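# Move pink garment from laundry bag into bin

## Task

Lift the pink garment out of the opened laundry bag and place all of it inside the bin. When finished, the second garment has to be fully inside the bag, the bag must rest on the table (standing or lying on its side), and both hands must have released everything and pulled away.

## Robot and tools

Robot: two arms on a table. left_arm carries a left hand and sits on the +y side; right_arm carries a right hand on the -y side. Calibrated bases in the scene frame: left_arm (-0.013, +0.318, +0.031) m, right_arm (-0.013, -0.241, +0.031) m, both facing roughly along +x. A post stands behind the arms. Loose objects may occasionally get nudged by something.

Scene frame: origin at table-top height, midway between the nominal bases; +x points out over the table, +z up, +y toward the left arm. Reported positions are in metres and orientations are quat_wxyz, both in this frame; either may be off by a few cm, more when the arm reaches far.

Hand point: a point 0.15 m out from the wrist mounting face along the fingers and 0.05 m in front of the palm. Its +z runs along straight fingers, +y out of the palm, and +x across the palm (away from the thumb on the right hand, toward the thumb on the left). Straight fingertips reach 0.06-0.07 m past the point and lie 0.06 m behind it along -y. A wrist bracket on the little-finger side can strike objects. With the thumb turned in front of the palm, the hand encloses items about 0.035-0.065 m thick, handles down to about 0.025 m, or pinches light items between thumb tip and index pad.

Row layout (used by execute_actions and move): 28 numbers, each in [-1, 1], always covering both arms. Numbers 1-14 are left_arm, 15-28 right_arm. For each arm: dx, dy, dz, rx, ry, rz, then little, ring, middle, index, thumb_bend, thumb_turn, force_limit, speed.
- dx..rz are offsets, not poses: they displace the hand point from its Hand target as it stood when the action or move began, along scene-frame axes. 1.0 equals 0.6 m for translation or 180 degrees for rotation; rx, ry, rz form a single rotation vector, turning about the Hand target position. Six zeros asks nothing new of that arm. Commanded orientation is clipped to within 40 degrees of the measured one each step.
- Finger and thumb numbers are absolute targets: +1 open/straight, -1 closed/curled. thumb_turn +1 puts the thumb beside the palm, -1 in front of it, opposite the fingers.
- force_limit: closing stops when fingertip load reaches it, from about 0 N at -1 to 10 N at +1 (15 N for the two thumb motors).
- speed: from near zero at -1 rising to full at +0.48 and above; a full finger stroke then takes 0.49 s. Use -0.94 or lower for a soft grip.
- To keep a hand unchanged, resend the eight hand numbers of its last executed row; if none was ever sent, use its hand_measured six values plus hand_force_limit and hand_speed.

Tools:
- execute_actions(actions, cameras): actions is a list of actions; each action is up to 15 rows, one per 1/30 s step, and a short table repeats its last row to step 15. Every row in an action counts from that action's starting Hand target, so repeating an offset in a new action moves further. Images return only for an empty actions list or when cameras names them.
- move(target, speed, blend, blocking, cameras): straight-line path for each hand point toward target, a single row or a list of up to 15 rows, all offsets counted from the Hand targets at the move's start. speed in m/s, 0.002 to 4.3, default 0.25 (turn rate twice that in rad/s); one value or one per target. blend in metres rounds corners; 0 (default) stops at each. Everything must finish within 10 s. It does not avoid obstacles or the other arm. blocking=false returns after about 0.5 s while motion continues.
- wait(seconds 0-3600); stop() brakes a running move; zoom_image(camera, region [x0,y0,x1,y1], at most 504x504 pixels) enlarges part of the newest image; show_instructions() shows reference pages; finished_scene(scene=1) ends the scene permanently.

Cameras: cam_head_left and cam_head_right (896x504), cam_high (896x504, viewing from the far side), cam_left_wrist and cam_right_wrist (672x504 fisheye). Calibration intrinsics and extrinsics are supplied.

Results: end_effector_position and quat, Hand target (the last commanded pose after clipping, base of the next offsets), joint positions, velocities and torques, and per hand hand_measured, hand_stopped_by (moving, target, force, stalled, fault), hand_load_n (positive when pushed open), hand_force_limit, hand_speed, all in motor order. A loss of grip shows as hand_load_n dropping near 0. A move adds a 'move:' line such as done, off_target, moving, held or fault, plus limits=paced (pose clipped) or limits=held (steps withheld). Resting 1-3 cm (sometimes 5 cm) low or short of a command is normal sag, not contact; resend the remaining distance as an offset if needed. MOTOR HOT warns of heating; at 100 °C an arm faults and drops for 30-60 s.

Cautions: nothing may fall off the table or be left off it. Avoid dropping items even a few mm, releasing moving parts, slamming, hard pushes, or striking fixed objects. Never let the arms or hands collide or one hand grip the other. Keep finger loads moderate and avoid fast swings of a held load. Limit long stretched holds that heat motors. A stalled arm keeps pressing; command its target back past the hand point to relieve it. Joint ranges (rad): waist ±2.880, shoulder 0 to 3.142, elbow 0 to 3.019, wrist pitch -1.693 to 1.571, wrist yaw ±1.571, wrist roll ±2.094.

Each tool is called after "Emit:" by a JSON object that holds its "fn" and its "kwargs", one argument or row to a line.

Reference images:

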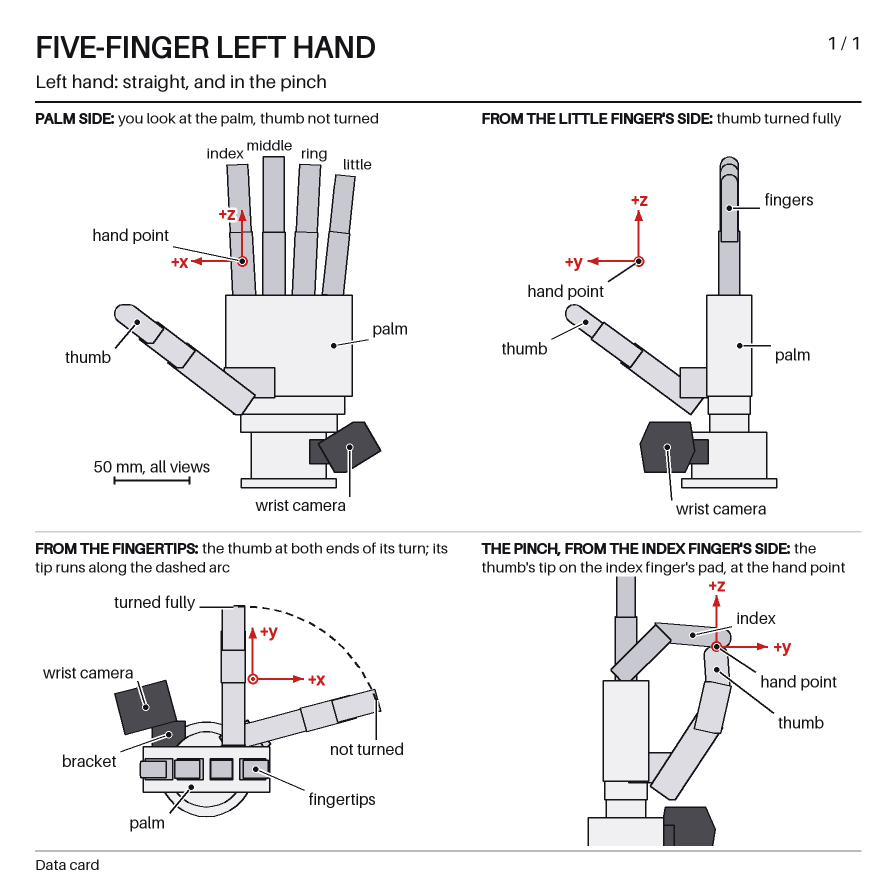

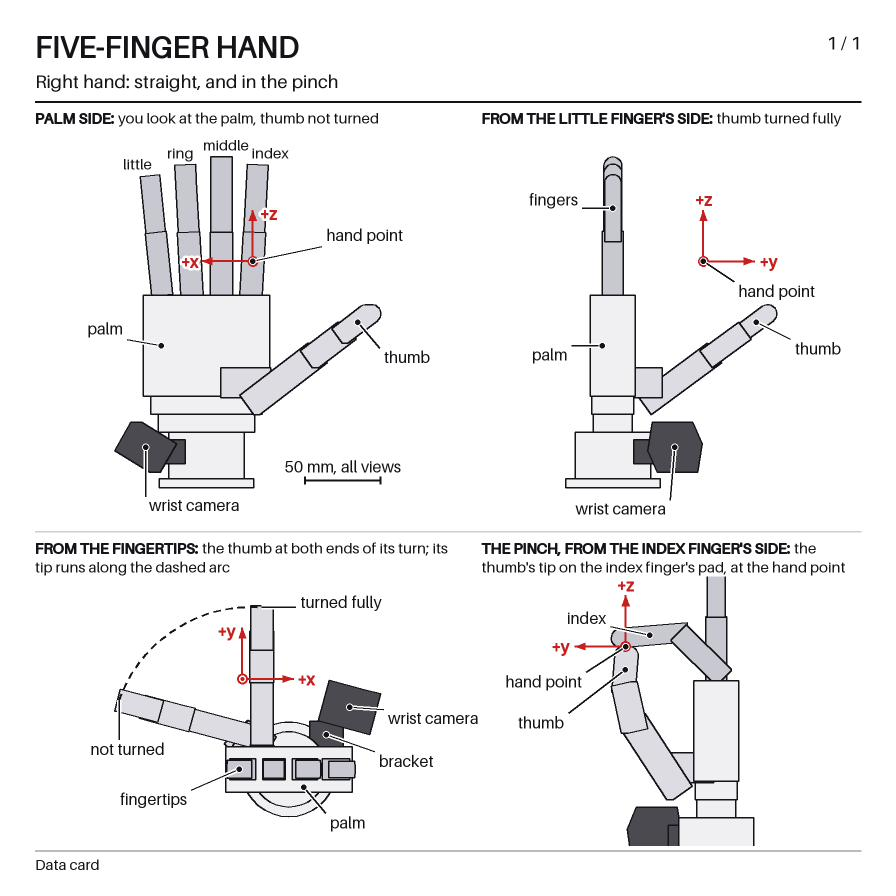

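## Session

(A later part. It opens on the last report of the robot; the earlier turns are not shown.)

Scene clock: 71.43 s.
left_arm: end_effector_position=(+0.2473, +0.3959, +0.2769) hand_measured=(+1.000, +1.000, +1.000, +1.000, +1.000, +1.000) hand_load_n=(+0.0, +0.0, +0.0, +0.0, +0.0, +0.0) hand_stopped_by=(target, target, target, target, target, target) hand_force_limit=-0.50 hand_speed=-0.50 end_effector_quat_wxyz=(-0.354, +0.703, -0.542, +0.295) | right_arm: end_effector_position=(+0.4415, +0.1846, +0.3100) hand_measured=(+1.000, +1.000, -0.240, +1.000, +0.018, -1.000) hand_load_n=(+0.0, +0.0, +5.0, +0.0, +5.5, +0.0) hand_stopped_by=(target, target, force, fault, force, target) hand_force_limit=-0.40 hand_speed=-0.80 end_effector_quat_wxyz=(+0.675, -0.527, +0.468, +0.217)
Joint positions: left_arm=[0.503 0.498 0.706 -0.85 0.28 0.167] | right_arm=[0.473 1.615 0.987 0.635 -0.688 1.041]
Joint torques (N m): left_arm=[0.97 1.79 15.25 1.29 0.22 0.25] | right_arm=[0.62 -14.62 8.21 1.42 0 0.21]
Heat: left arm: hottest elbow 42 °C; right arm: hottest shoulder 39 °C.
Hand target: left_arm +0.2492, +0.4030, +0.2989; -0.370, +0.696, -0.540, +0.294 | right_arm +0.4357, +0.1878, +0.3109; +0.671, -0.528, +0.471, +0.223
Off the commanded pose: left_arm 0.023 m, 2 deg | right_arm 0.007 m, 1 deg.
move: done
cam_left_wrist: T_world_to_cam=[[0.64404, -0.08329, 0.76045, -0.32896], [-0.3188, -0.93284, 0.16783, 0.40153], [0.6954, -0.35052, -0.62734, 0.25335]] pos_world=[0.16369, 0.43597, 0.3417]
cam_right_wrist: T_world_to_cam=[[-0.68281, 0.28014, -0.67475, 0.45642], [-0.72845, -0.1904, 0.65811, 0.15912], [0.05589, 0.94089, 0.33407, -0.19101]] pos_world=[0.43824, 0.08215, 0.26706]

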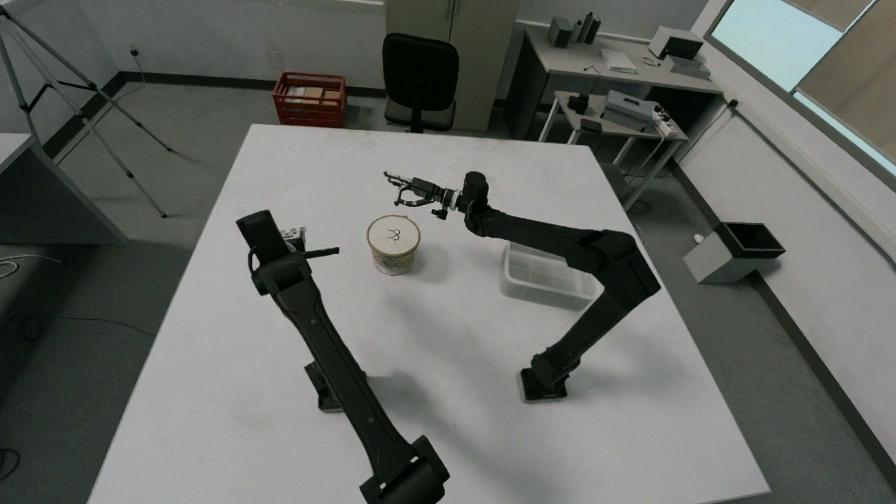

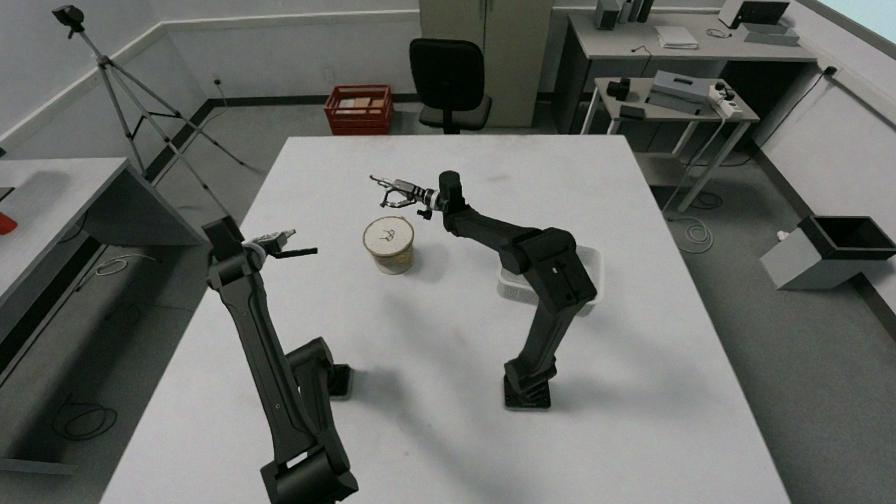

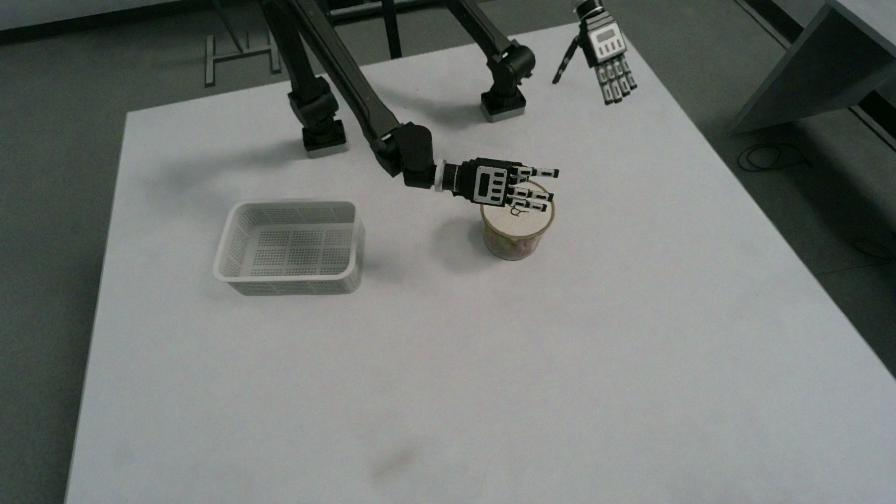

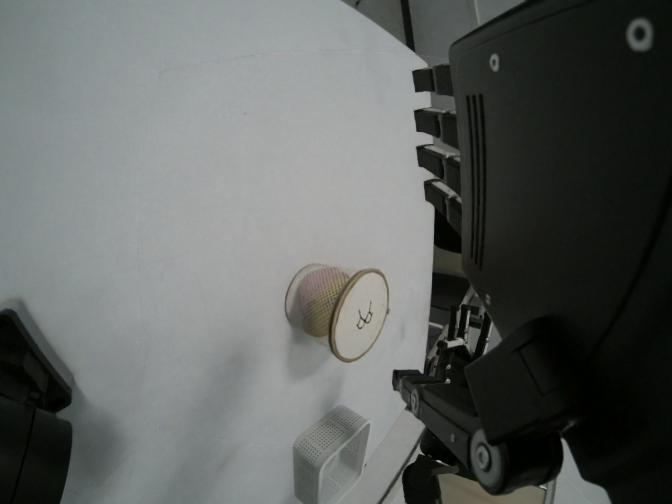

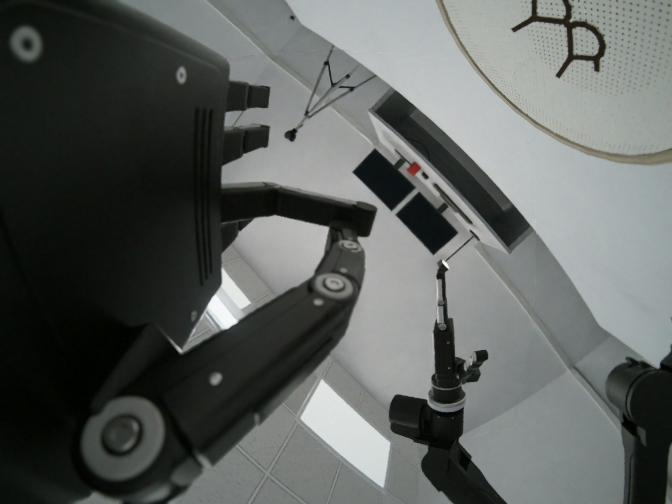

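Emit:
{"fn": "move", "kwargs": {
  "target": [
    [0,0,0,0,0,0,1,1,1,1,1,1,-0.5,-0.5,0.10,-0.10,0,0,0,0,-0.9,-0.9,-0.9,1,0.5,-1,-0.4,0],
    [0,0,0,0,0,0,1,1,1,1,1,1,-0.5,-0.5,0.207,-0.196,-0.10,-0.1764,-0.408,0,-0.9,-0.9,-0.9,1,0.5,-1,-0.4,0],
    [0,0,0,0,0,0,1,1,1,1,1,1,-0.5,-0.5,0.245,-0.177,-0.35,-0.1764,-0.408,0,-0.9,-0.9,-0.9,1,0.5,-1,-0.4,0]
  ],
  "speed": 0.25,
  "blend": 0.02,
  "cameras": ["all"]
}}

Emit:
{"fn": "zoom_image", "kwargs": {
  "camera": "cam_high",
  "region": [430, 160, 580, 310]
}}

Emit:
{"fn": "zoom_image", "kwargs": {
  "camera": "cam_head_right",
  "region": [330, 150, 480, 290]
}}

Scene clock: 80.57 s.
left_arm: end_effector_position=(+0.2473, +0.3959, +0.2769) hand_measured=(+1.000, +1.000, +1.000, +1.000, +1.000, +1.000) hand_load_n=(+0.0, +0.0, +0.0, -0.5, +0.0, +0.0) hand_stopped_by=(target, target, target, target, target, target) hand_force_limit=-0.50 hand_speed=-0.50 end_effector_quat_wxyz=(-0.354, +0.703, -0.542, +0.295) | right_arm: end_effector_position=(+0.5704, +0.0798, +0.0925) hand_measured=(-0.900, -0.900, -0.242, +1.000, +0.500, -1.000) hand_load_n=(+0.0, +0.0, +0.0, -0.5, +0.0, +0.0) hand_stopped_by=(target, target, force, fault, target, target) hand_force_limit=-0.40 hand_speed=0.00 end_effector_quat_wxyz=(-0.654, +0.714, -0.029, +0.248)
Joint positions: left_arm=[0.503 0.498 0.706 -0.85 0.28 0.167] | right_arm=[0.27 1.998 1.042 0.921 -0.903 -0.35]
Joint torques (N m): left_arm=[0.44 1.32 15.34 1.39 0.22 0.19] | right_arm=[-0.32 -16.38 8.66 2.19 -0.05 0.11]
Heat: left arm: hottest elbow 43 °C; right arm: hottest shoulder 39 °C.
Hand target: left_arm +0.2492, +0.4030, +0.2989; -0.370, +0.696, -0.540, +0.294 | right_arm +0.5828, +0.0816, +0.1009; -0.657, +0.707, -0.021, +0.261
Off the commanded pose: left_arm 0.023 m, 2 deg | right_arm 0.015 m, 2 deg.
move: off_target (right_arm)
cam_left_wrist: T_world_to_cam=[[0.64404, -0.08329, 0.76045, -0.32896], [-0.3188, -0.93284, 0.16783, 0.40153], [0.6954, -0.35052, -0.62734, 0.25335]] pos_world=[0.16369, 0.43597, 0.3417]
cam_right_wrist: T_world_to_cam=[[0.44862, -0.23602, -0.86199, -0.15978], [-0.8936, -0.13411, -0.42835, 0.56639], [-0.0145, 0.96245, -0.27107, 0.06744]] pos_world=[0.57879, -0.02666, 0.12316]

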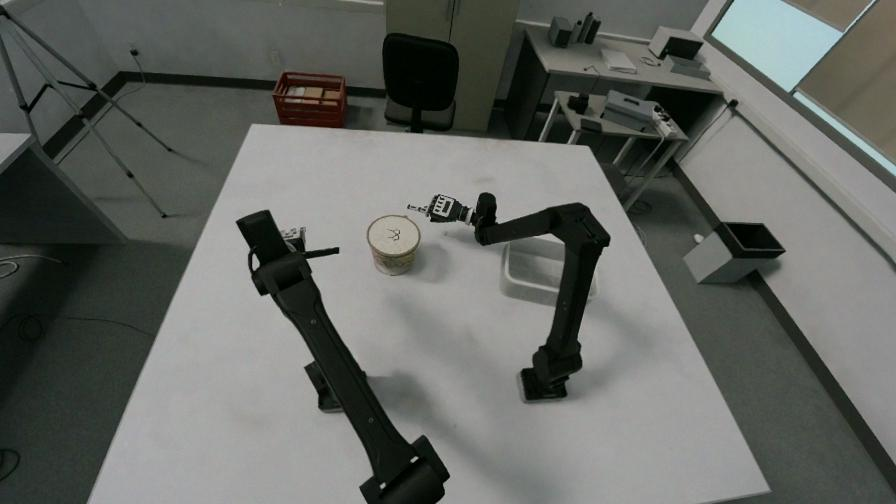

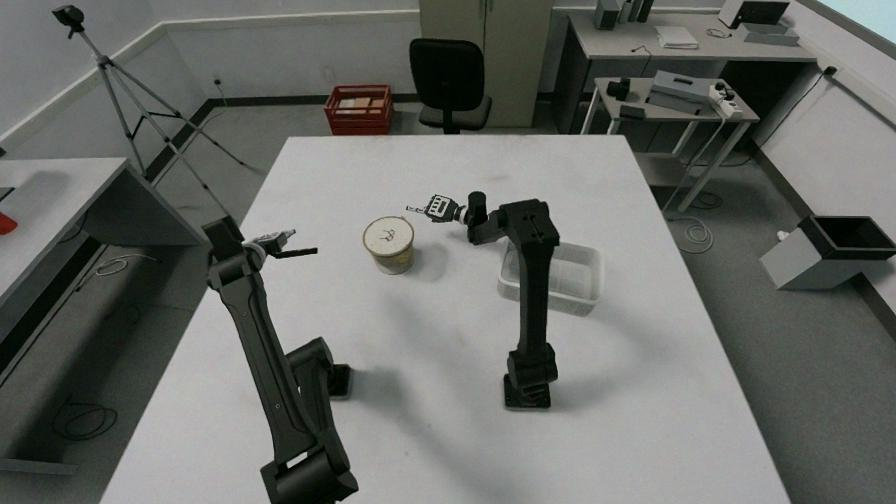

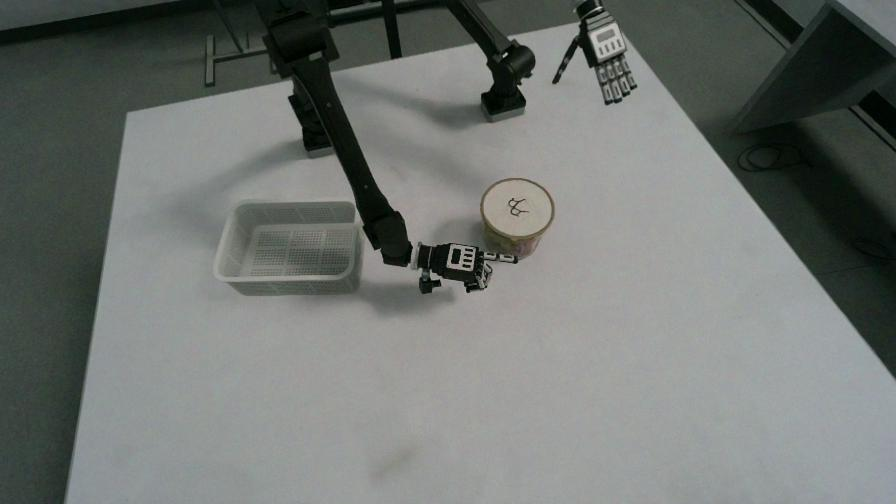

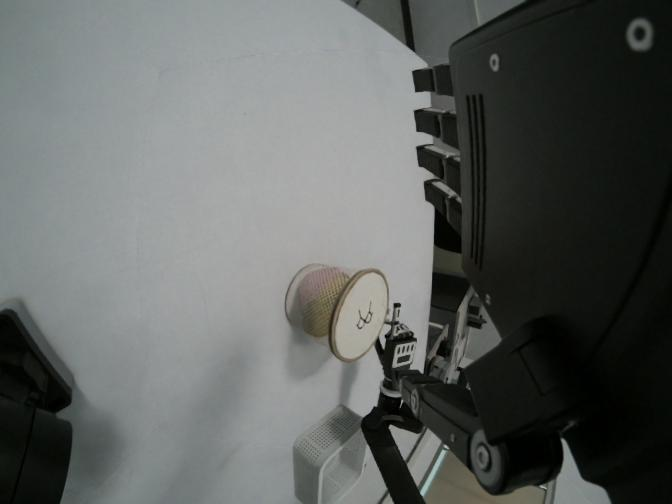

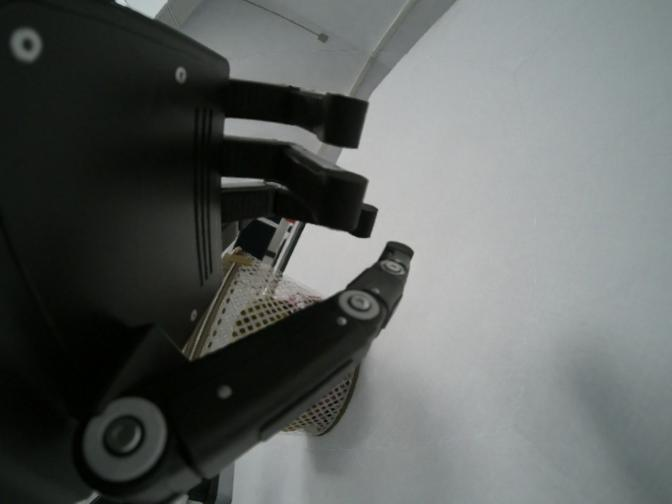

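Scaled by 3.360 from the camera's image (finer frame: 1280x720).

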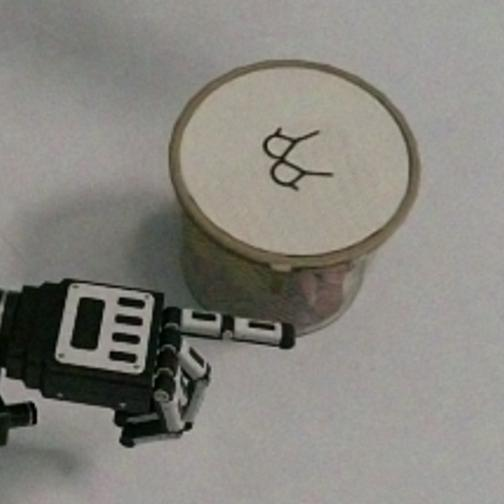

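Scaled by 3.360 from the camera's image (finer frame: 1280x720).

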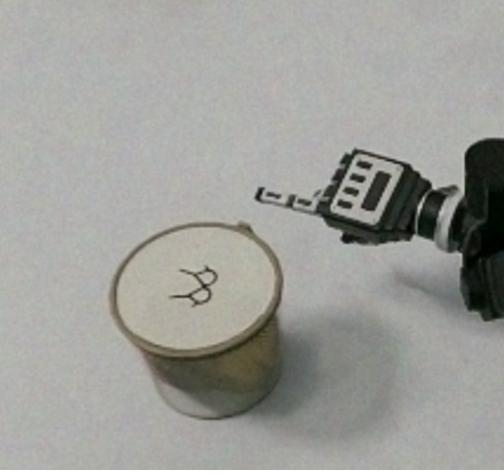

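Emit:
{"fn": "move", "kwargs": {
  "target": [0,0,0,0,0,0,1,1,1,1,1,1,-0.5,-0.5,-0.026,0.024,-0.036,0,0,0,-0.9,-0.9,-0.7,1,0.5,-1,0,0],
  "speed": 0.1,
  "cameras": ["cam_head_right","cam_head_left","cam_high","cam_right_wrist"]
}}

Emit:
{"fn": "zoom_image", "kwargs": {
  "camera": "cam_high",
  "region": [460, 200, 560, 300]
}}

Emit:
{"fn": "zoom_image", "kwargs": {
  "camera": "cam_head_right",
  "region": [370, 170, 450, 250]
}}

Emit:
{"fn": "zoom_image", "kwargs": {
  "camera": "cam_head_left",
  "region": [370, 170, 450, 250]
}}

Scene clock: 82.90 s.
left_arm: end_effector_position=(+0.2473, +0.3959, +0.2769) hand_measured=(+1.000, +1.000, +1.000, +1.000, +1.000, +1.000) hand_load_n=(+0.0, +0.0, +0.0, +0.0, +0.0, +0.0) hand_stopped_by=(target, target, target, target, target, target) hand_force_limit=-0.50 hand_speed=-0.50 end_effector_quat_wxyz=(-0.354, +0.703, -0.542, +0.295) | right_arm: end_effector_position=(+0.5724, +0.0911, +0.0929) hand_measured=(-0.900, -0.900, -0.698, +1.000, +0.500, -1.000) hand_load_n=(+0.0, +0.0, +4.0, +0.0, +4.0, +0.5) hand_stopped_by=(target, target, target, fault, target, target) hand_force_limit=0.00 hand_speed=0.00 end_effector_quat_wxyz=(+0.657, -0.704, +0.020, -0.268)
Joint positions: left_arm=[0.503 0.498 0.706 -0.85 0.28 0.167] | right_arm=[0.292 2.017 1.042 0.987 -0.87 -0.35]
Joint torques (N m): left_arm=[0.79 1.85 15.13 1.32 0.24 0.21] | right_arm=[0.62 -15.5 5.89 2.29 0 0.11]
Heat: left arm: hottest elbow 43 °C; right arm: hottest shoulder 39 °C.
Hand target: left_arm +0.2492, +0.4030, +0.2989; -0.370, +0.696, -0.540, +0.294 | right_arm +0.5672, +0.0960, +0.0793; +0.657, -0.707, +0.021, -0.261
Off the commanded pose: left_arm 0.023 m, 2 deg | right_arm 0.015 m, 1 deg.
move: off_target (right_arm)
cam_right_wrist: T_world_to_cam=[[0.48425, -0.23086, -0.84392, -0.18019], [-0.87489, -0.11851, -0.4696, 0.56162], [0.00839, 0.96574, -0.25937, 0.04227]] pos_world=[0.57826, -0.01586, 0.12263]
Images, in order (width x height): cam_head_left 896x504, cam_head_right 896x504, cam_high 896x504, cam_right_wrist 672x504.

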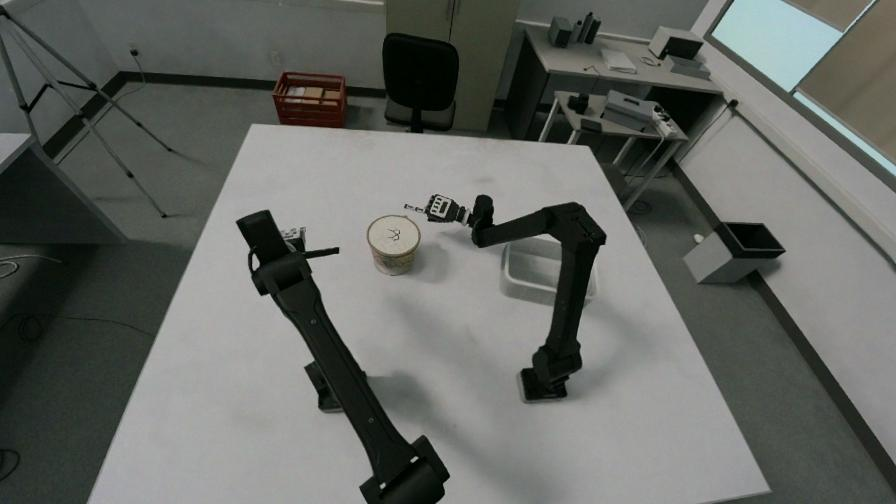

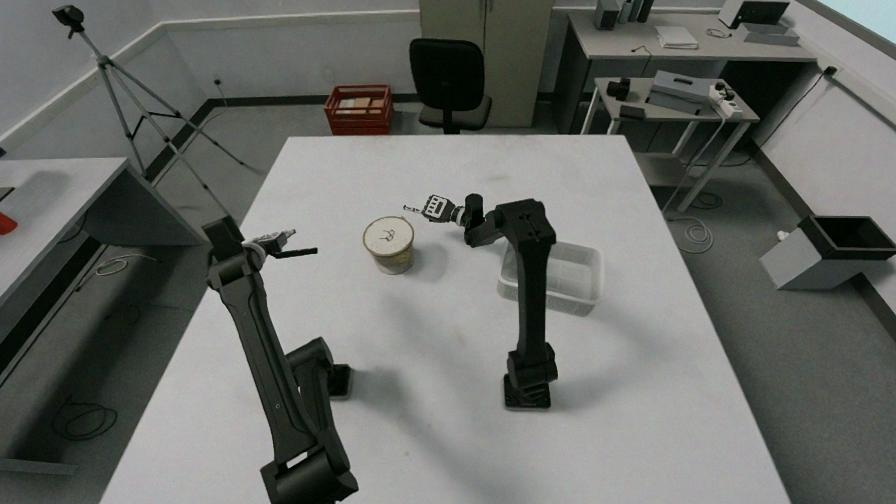

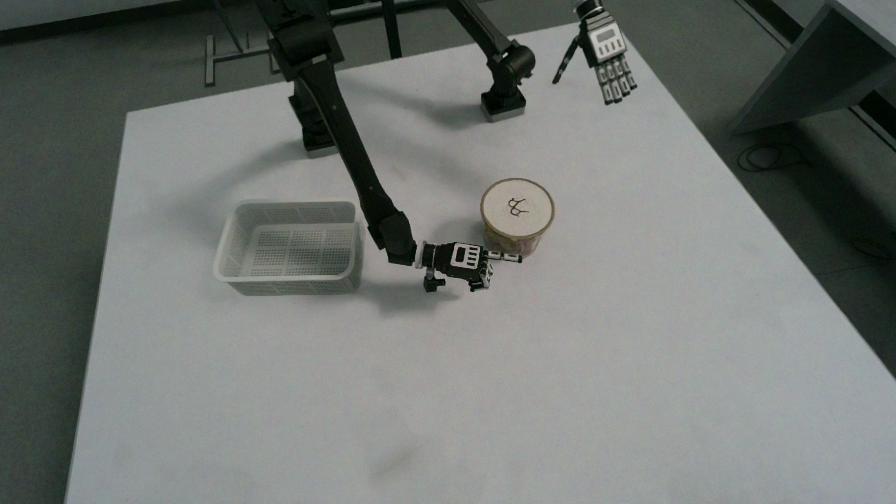

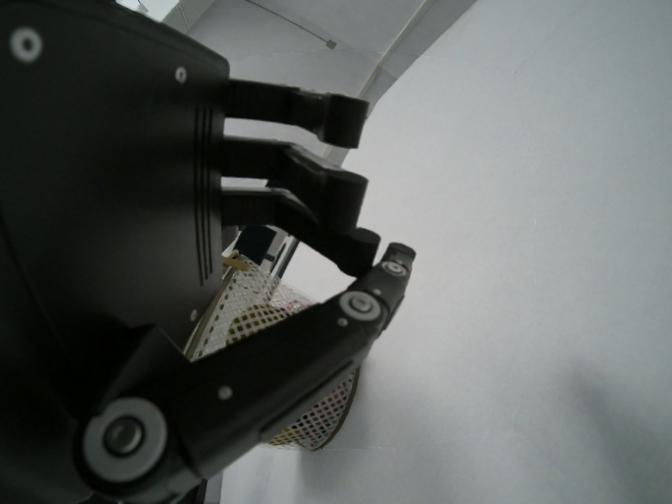

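Scaled by 5.040 from the camera's image (finer frame: 1280x720).

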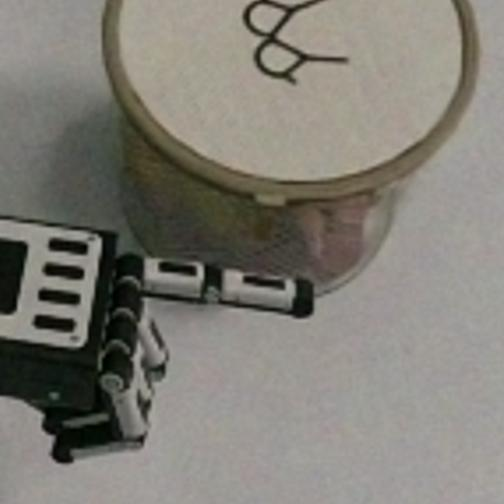

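Scaled by 6.300 from the camera's image (finer frame: 1280x720).

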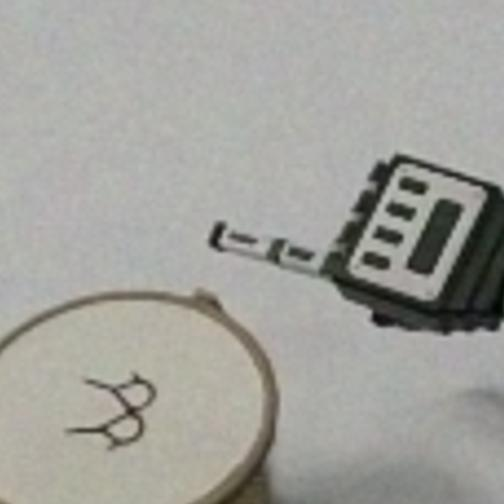

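Scaled by 6.300 from the camera's image (finer frame: 1280x720).

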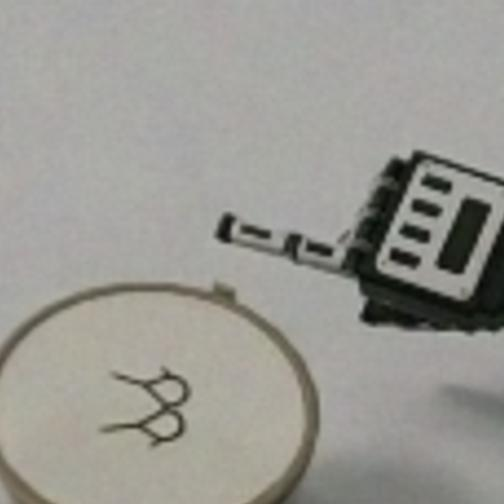

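Emit:
{"fn": "move", "kwargs": {
  "target": [0,0,0,0,0,0,1,1,1,1,1,1,-0.5,-0.5,-0.026,0.012,-0.032,0,0,0,-0.9,-0.9,-0.7,1,0.6,-1,0,0],
  "speed": 0.1,
  "cameras": ["cam_head_right","cam_head_left","cam_high","cam_right_wrist"]
}}

Emit:
{"fn": "zoom_image", "kwargs": {
  "camera": "cam_high",
  "region": [460, 200, 560, 300]
}}

Emit:
{"fn": "zoom_image", "kwargs": {
  "camera": "cam_head_right",
  "region": [370, 170, 450, 250]
}}

Emit:
{"fn": "zoom_image", "kwargs": {
  "camera": "cam_head_left",
  "region": [370, 170, 450, 250]
}}

Scene clock: 84.93 s.
left_arm: end_effector_position=(+0.2473, +0.3959, +0.2769) hand_measured=(+1.000, +1.000, +1.000, +1.000, +1.000, +1.000) hand_load_n=(+0.0, +0.0, -0.5, +0.0, -0.5, -0.5) hand_stopped_by=(target, target, target, target, target, target) hand_force_limit=-0.50 hand_speed=-0.50 end_effector_quat_wxyz=(-0.354, +0.703, -0.542, +0.295) | right_arm: end_effector_position=(+0.5555, +0.0982, +0.0697) hand_measured=(-0.900, -0.900, -0.700, +1.000, +0.600, -1.000) hand_load_n=(+0.0, +0.0, +0.0, +0.0, +0.0, +0.0) hand_stopped_by=(target, target, target, fault, target, target) hand_force_limit=0.00 hand_speed=0.00 end_effector_quat_wxyz=(+0.657, -0.706, +0.022, -0.266)
Joint positions: left_arm=[0.503 0.498 0.706 -0.85 0.28 0.167] | right_arm=[0.314 2.048 1.001 1.052 -0.848 -0.35]
Joint torques (N m): left_arm=[0.85 2.08 15.27 1.13 0.22 0.21] | right_arm=[0.56 -15.5 5.71 2.32 -0.01 0.11]
Heat: left arm: hottest elbow 43 °C; right arm: hottest shoulder 39 °C.
Hand target: left_arm +0.2492, +0.4030, +0.2989; -0.370, +0.696, -0.540, +0.294 | right_arm +0.5516, +0.1032, +0.0601; +0.657, -0.707, +0.021, -0.261
Off the commanded pose: left_arm 0.023 m, 2 deg | right_arm 0.012 m, 1 deg.
move: off_target (right_arm)
cam_right_wrist: T_world_to_cam=[[0.4783, -0.23255, -0.84685, -0.1863], [-0.87817, -0.11941, -0.4632, 0.53811], [0.0066, 0.96522, -0.26134, 0.03076]] pos_world=[0.56146, -0.00876, 0.09952]
Images, in order (width x height): cam_head_left 896x504, cam_head_right 896x504, cam_high 896x504, cam_right_wrist 672x504.

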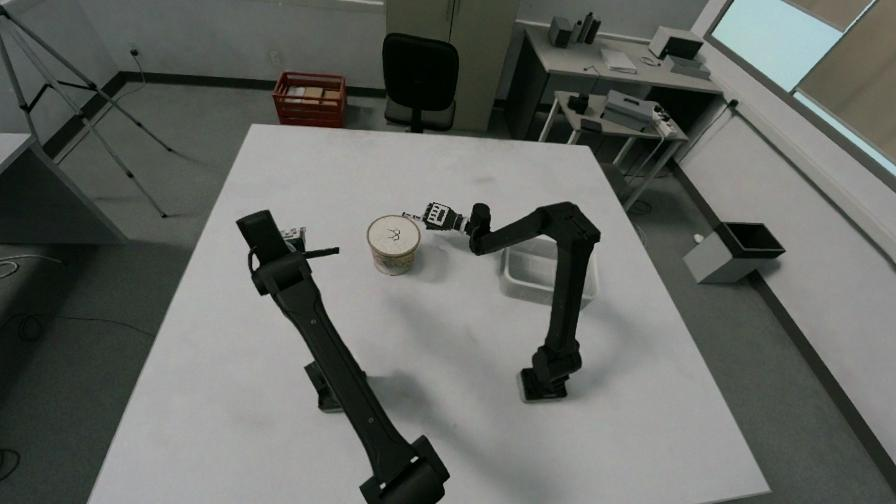

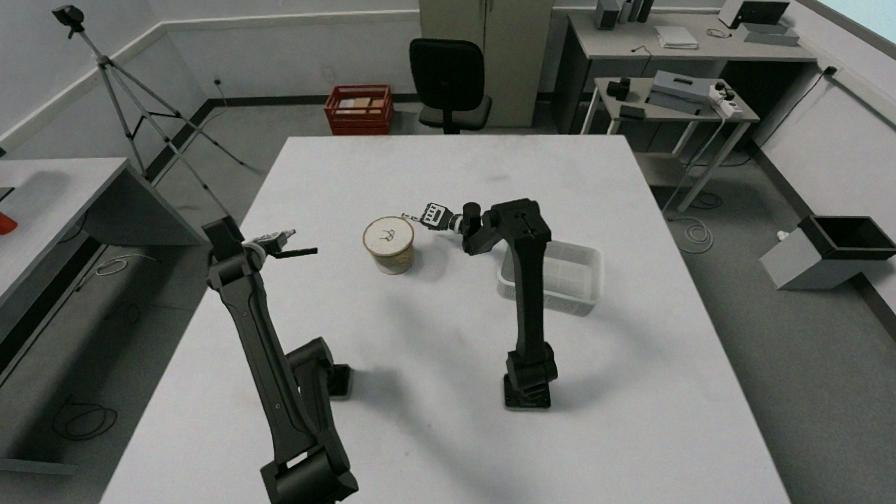

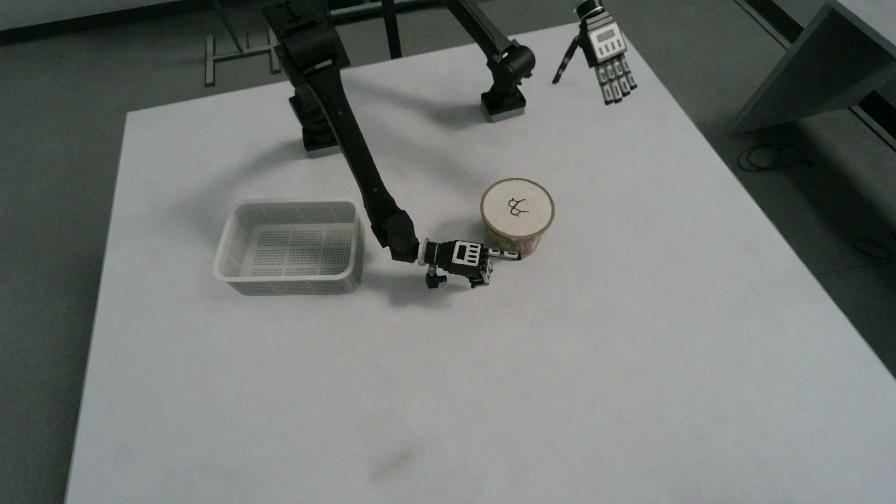

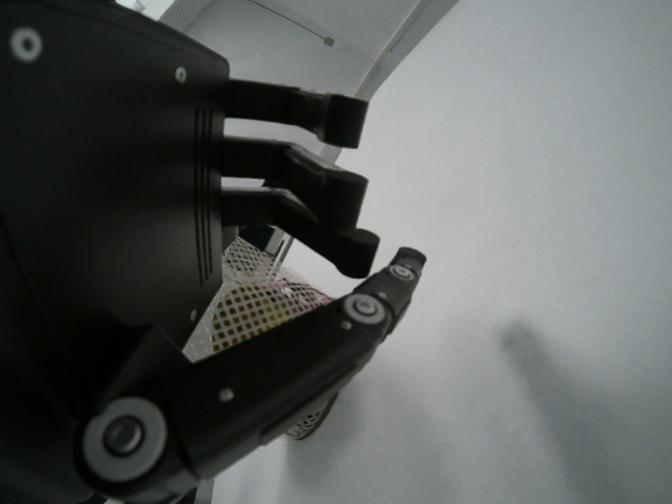

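Scaled by 5.040 from the camera's image (finer frame: 1280x720).

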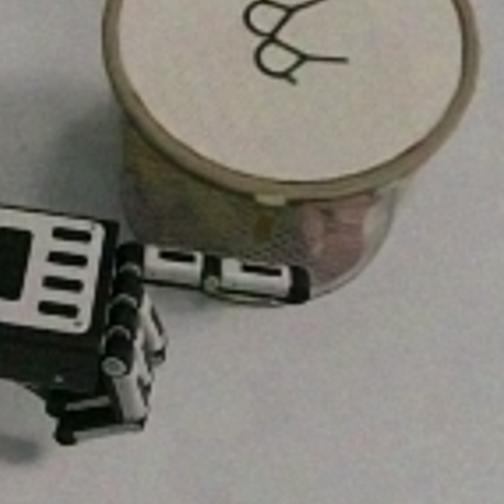

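Scaled by 6.300 from the camera's image (finer frame: 1280x720).

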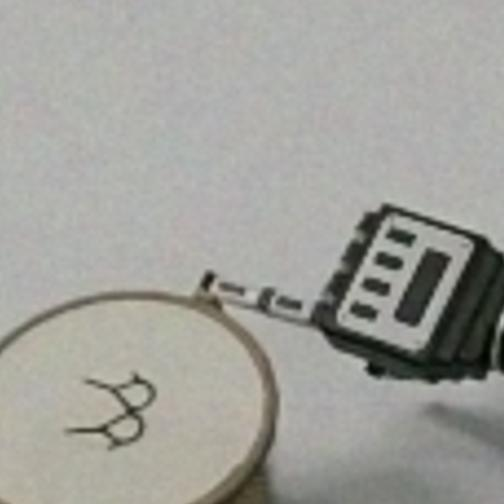

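Scaled by 6.300 from the camera's image (finer frame: 1280x720).

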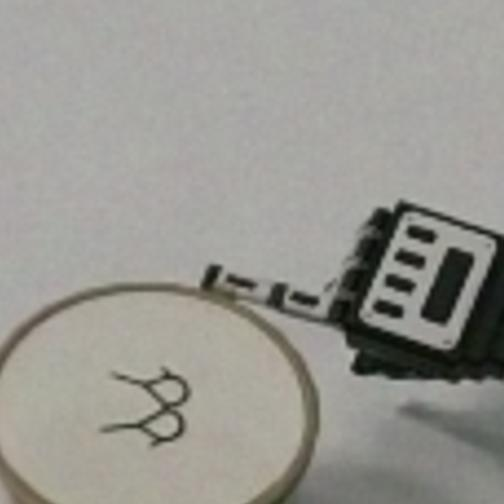

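Emit:
{"fn": "move", "kwargs": {
  "target": [0,0,0,0,0,0,1,1,1,1,1,1,-0.5,-0.5,-0.0365,0.0155,0.004,0,0,0,-0.9,-0.9,-0.7,1,0.6,-1,0,0],
  "speed": 0.05,
  "cameras": ["cam_head_right","cam_head_left","cam_high","cam_right_wrist"]
}}

Emit:
{"fn": "zoom_image", "kwargs": {
  "camera": "cam_high",
  "region": [460, 200, 560, 300]
}}

Emit:
{"fn": "zoom_image", "kwargs": {
  "camera": "cam_head_right",
  "region": [370, 170, 450, 250]
}}

Emit:
{"fn": "zoom_image", "kwargs": {
  "camera": "cam_head_left",
  "region": [370, 170, 450, 250]
}}

Scene clock: 86.53 s.
left_arm: end_effector_position=(+0.2473, +0.3959, +0.2769) hand_measured=(+1.000, +1.000, +1.000, +1.000, +1.000, +1.000) hand_load_n=(+0.0, +0.0, +0.0, +0.0, +0.0, +0.0) hand_stopped_by=(target, target, target, target, target, target) hand_force_limit=-0.50 hand_speed=-0.50 end_effector_quat_wxyz=(-0.354, +0.703, -0.542, +0.295) | right_arm: end_effector_position=(+0.5322, +0.1073, +0.0552) hand_measured=(-0.900, -0.900, -0.700, +1.000, +0.600, -1.000) hand_load_n=(+0.0, +0.0, +0.0, +0.0, +0.0, +0.0) hand_stopped_by=(target, target, target, fault, target, target) hand_force_limit=0.00 hand_speed=0.00 end_effector_quat_wxyz=(-0.653, +0.712, -0.028, +0.257)
Joint positions: left_arm=[0.503 0.498 0.706 -0.85 0.28 0.167] | right_arm=[0.345 2.048 0.949 1.078 -0.817 -0.35]
Joint torques (N m): left_arm=[0.44 1.61 15.34 1.21 0.25 0.21] | right_arm=[0.62 -17.32 5.09 2.3 -0.02 0.11]
Heat: left arm: hottest elbow 43 °C; right arm: hottest shoulder 39 °C.
Hand target: left_arm +0.2492, +0.4030, +0.2989; -0.370, +0.696, -0.540, +0.294 | right_arm +0.5295, +0.1126, +0.0624; -0.657, +0.707, -0.021, +0.261
Off the commanded pose: left_arm 0.023 m, 2 deg | right_arm 0.009 m, 1 deg.
move: done
cam_right_wrist: T_world_to_cam=[[0.45791, -0.23943, -0.85615, -0.17319], [-0.889, -0.12354, -0.44093, 0.51701], [-0.0002, 0.96302, -0.26942, 0.02261]] pos_world=[0.53893, 0.00063, 0.08578]
Images, in order (width x height): cam_head_left 896x504, cam_head_right 896x504, cam_high 896x504, cam_right_wrist 672x504.

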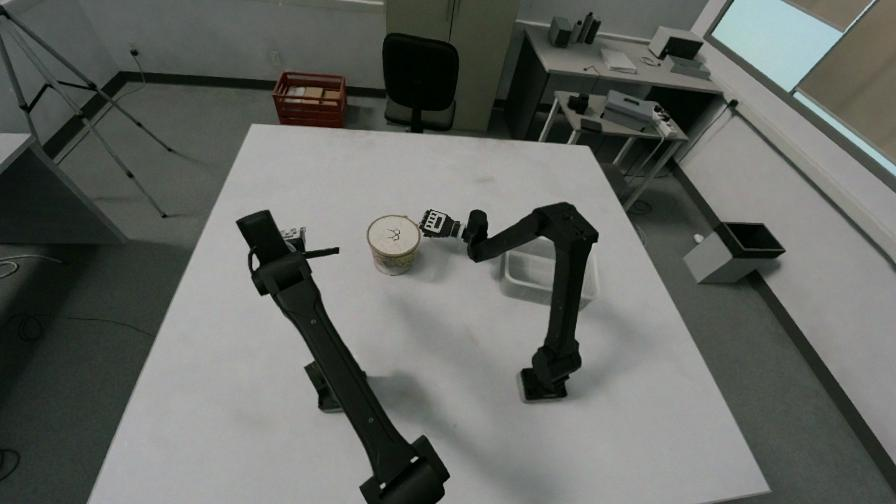

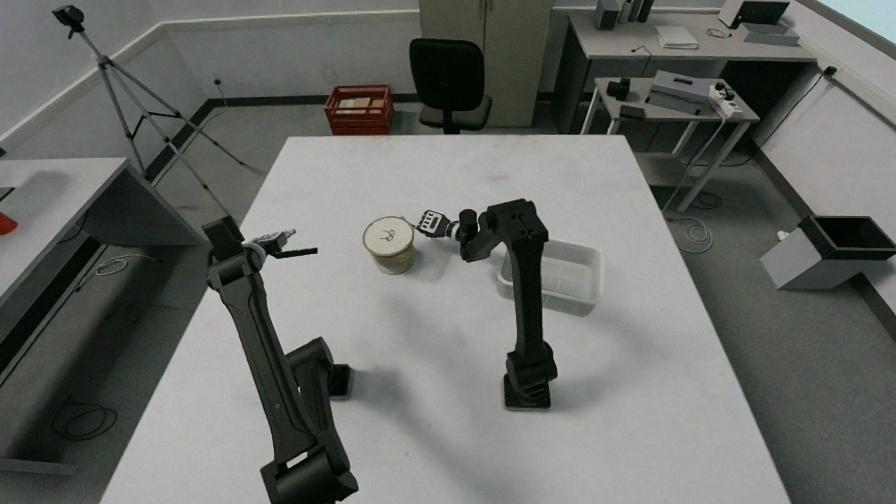

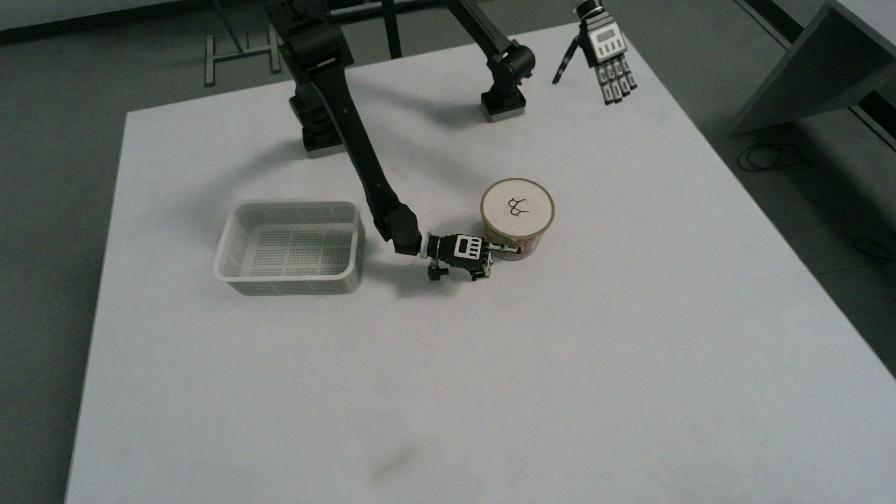

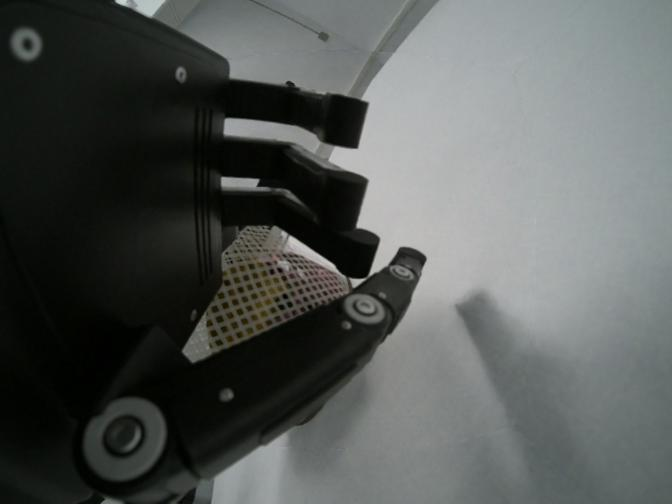

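Scaled by 5.040 from the camera's image (finer frame: 1280x720).

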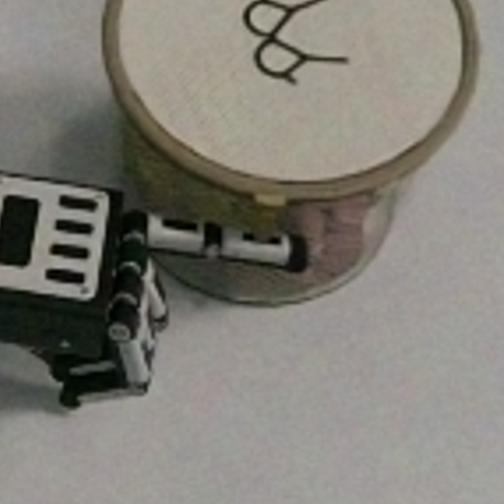

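Scaled by 6.300 from the camera's image (finer frame: 1280x720).

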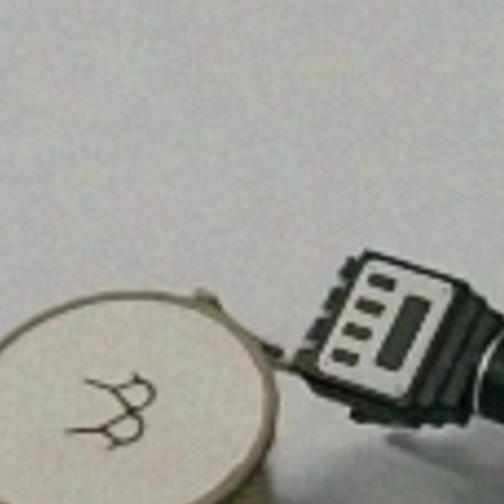

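Scaled by 6.300 from the camera's image (finer frame: 1280x720).

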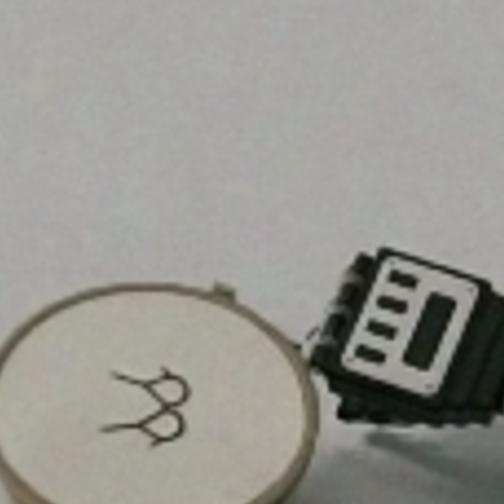

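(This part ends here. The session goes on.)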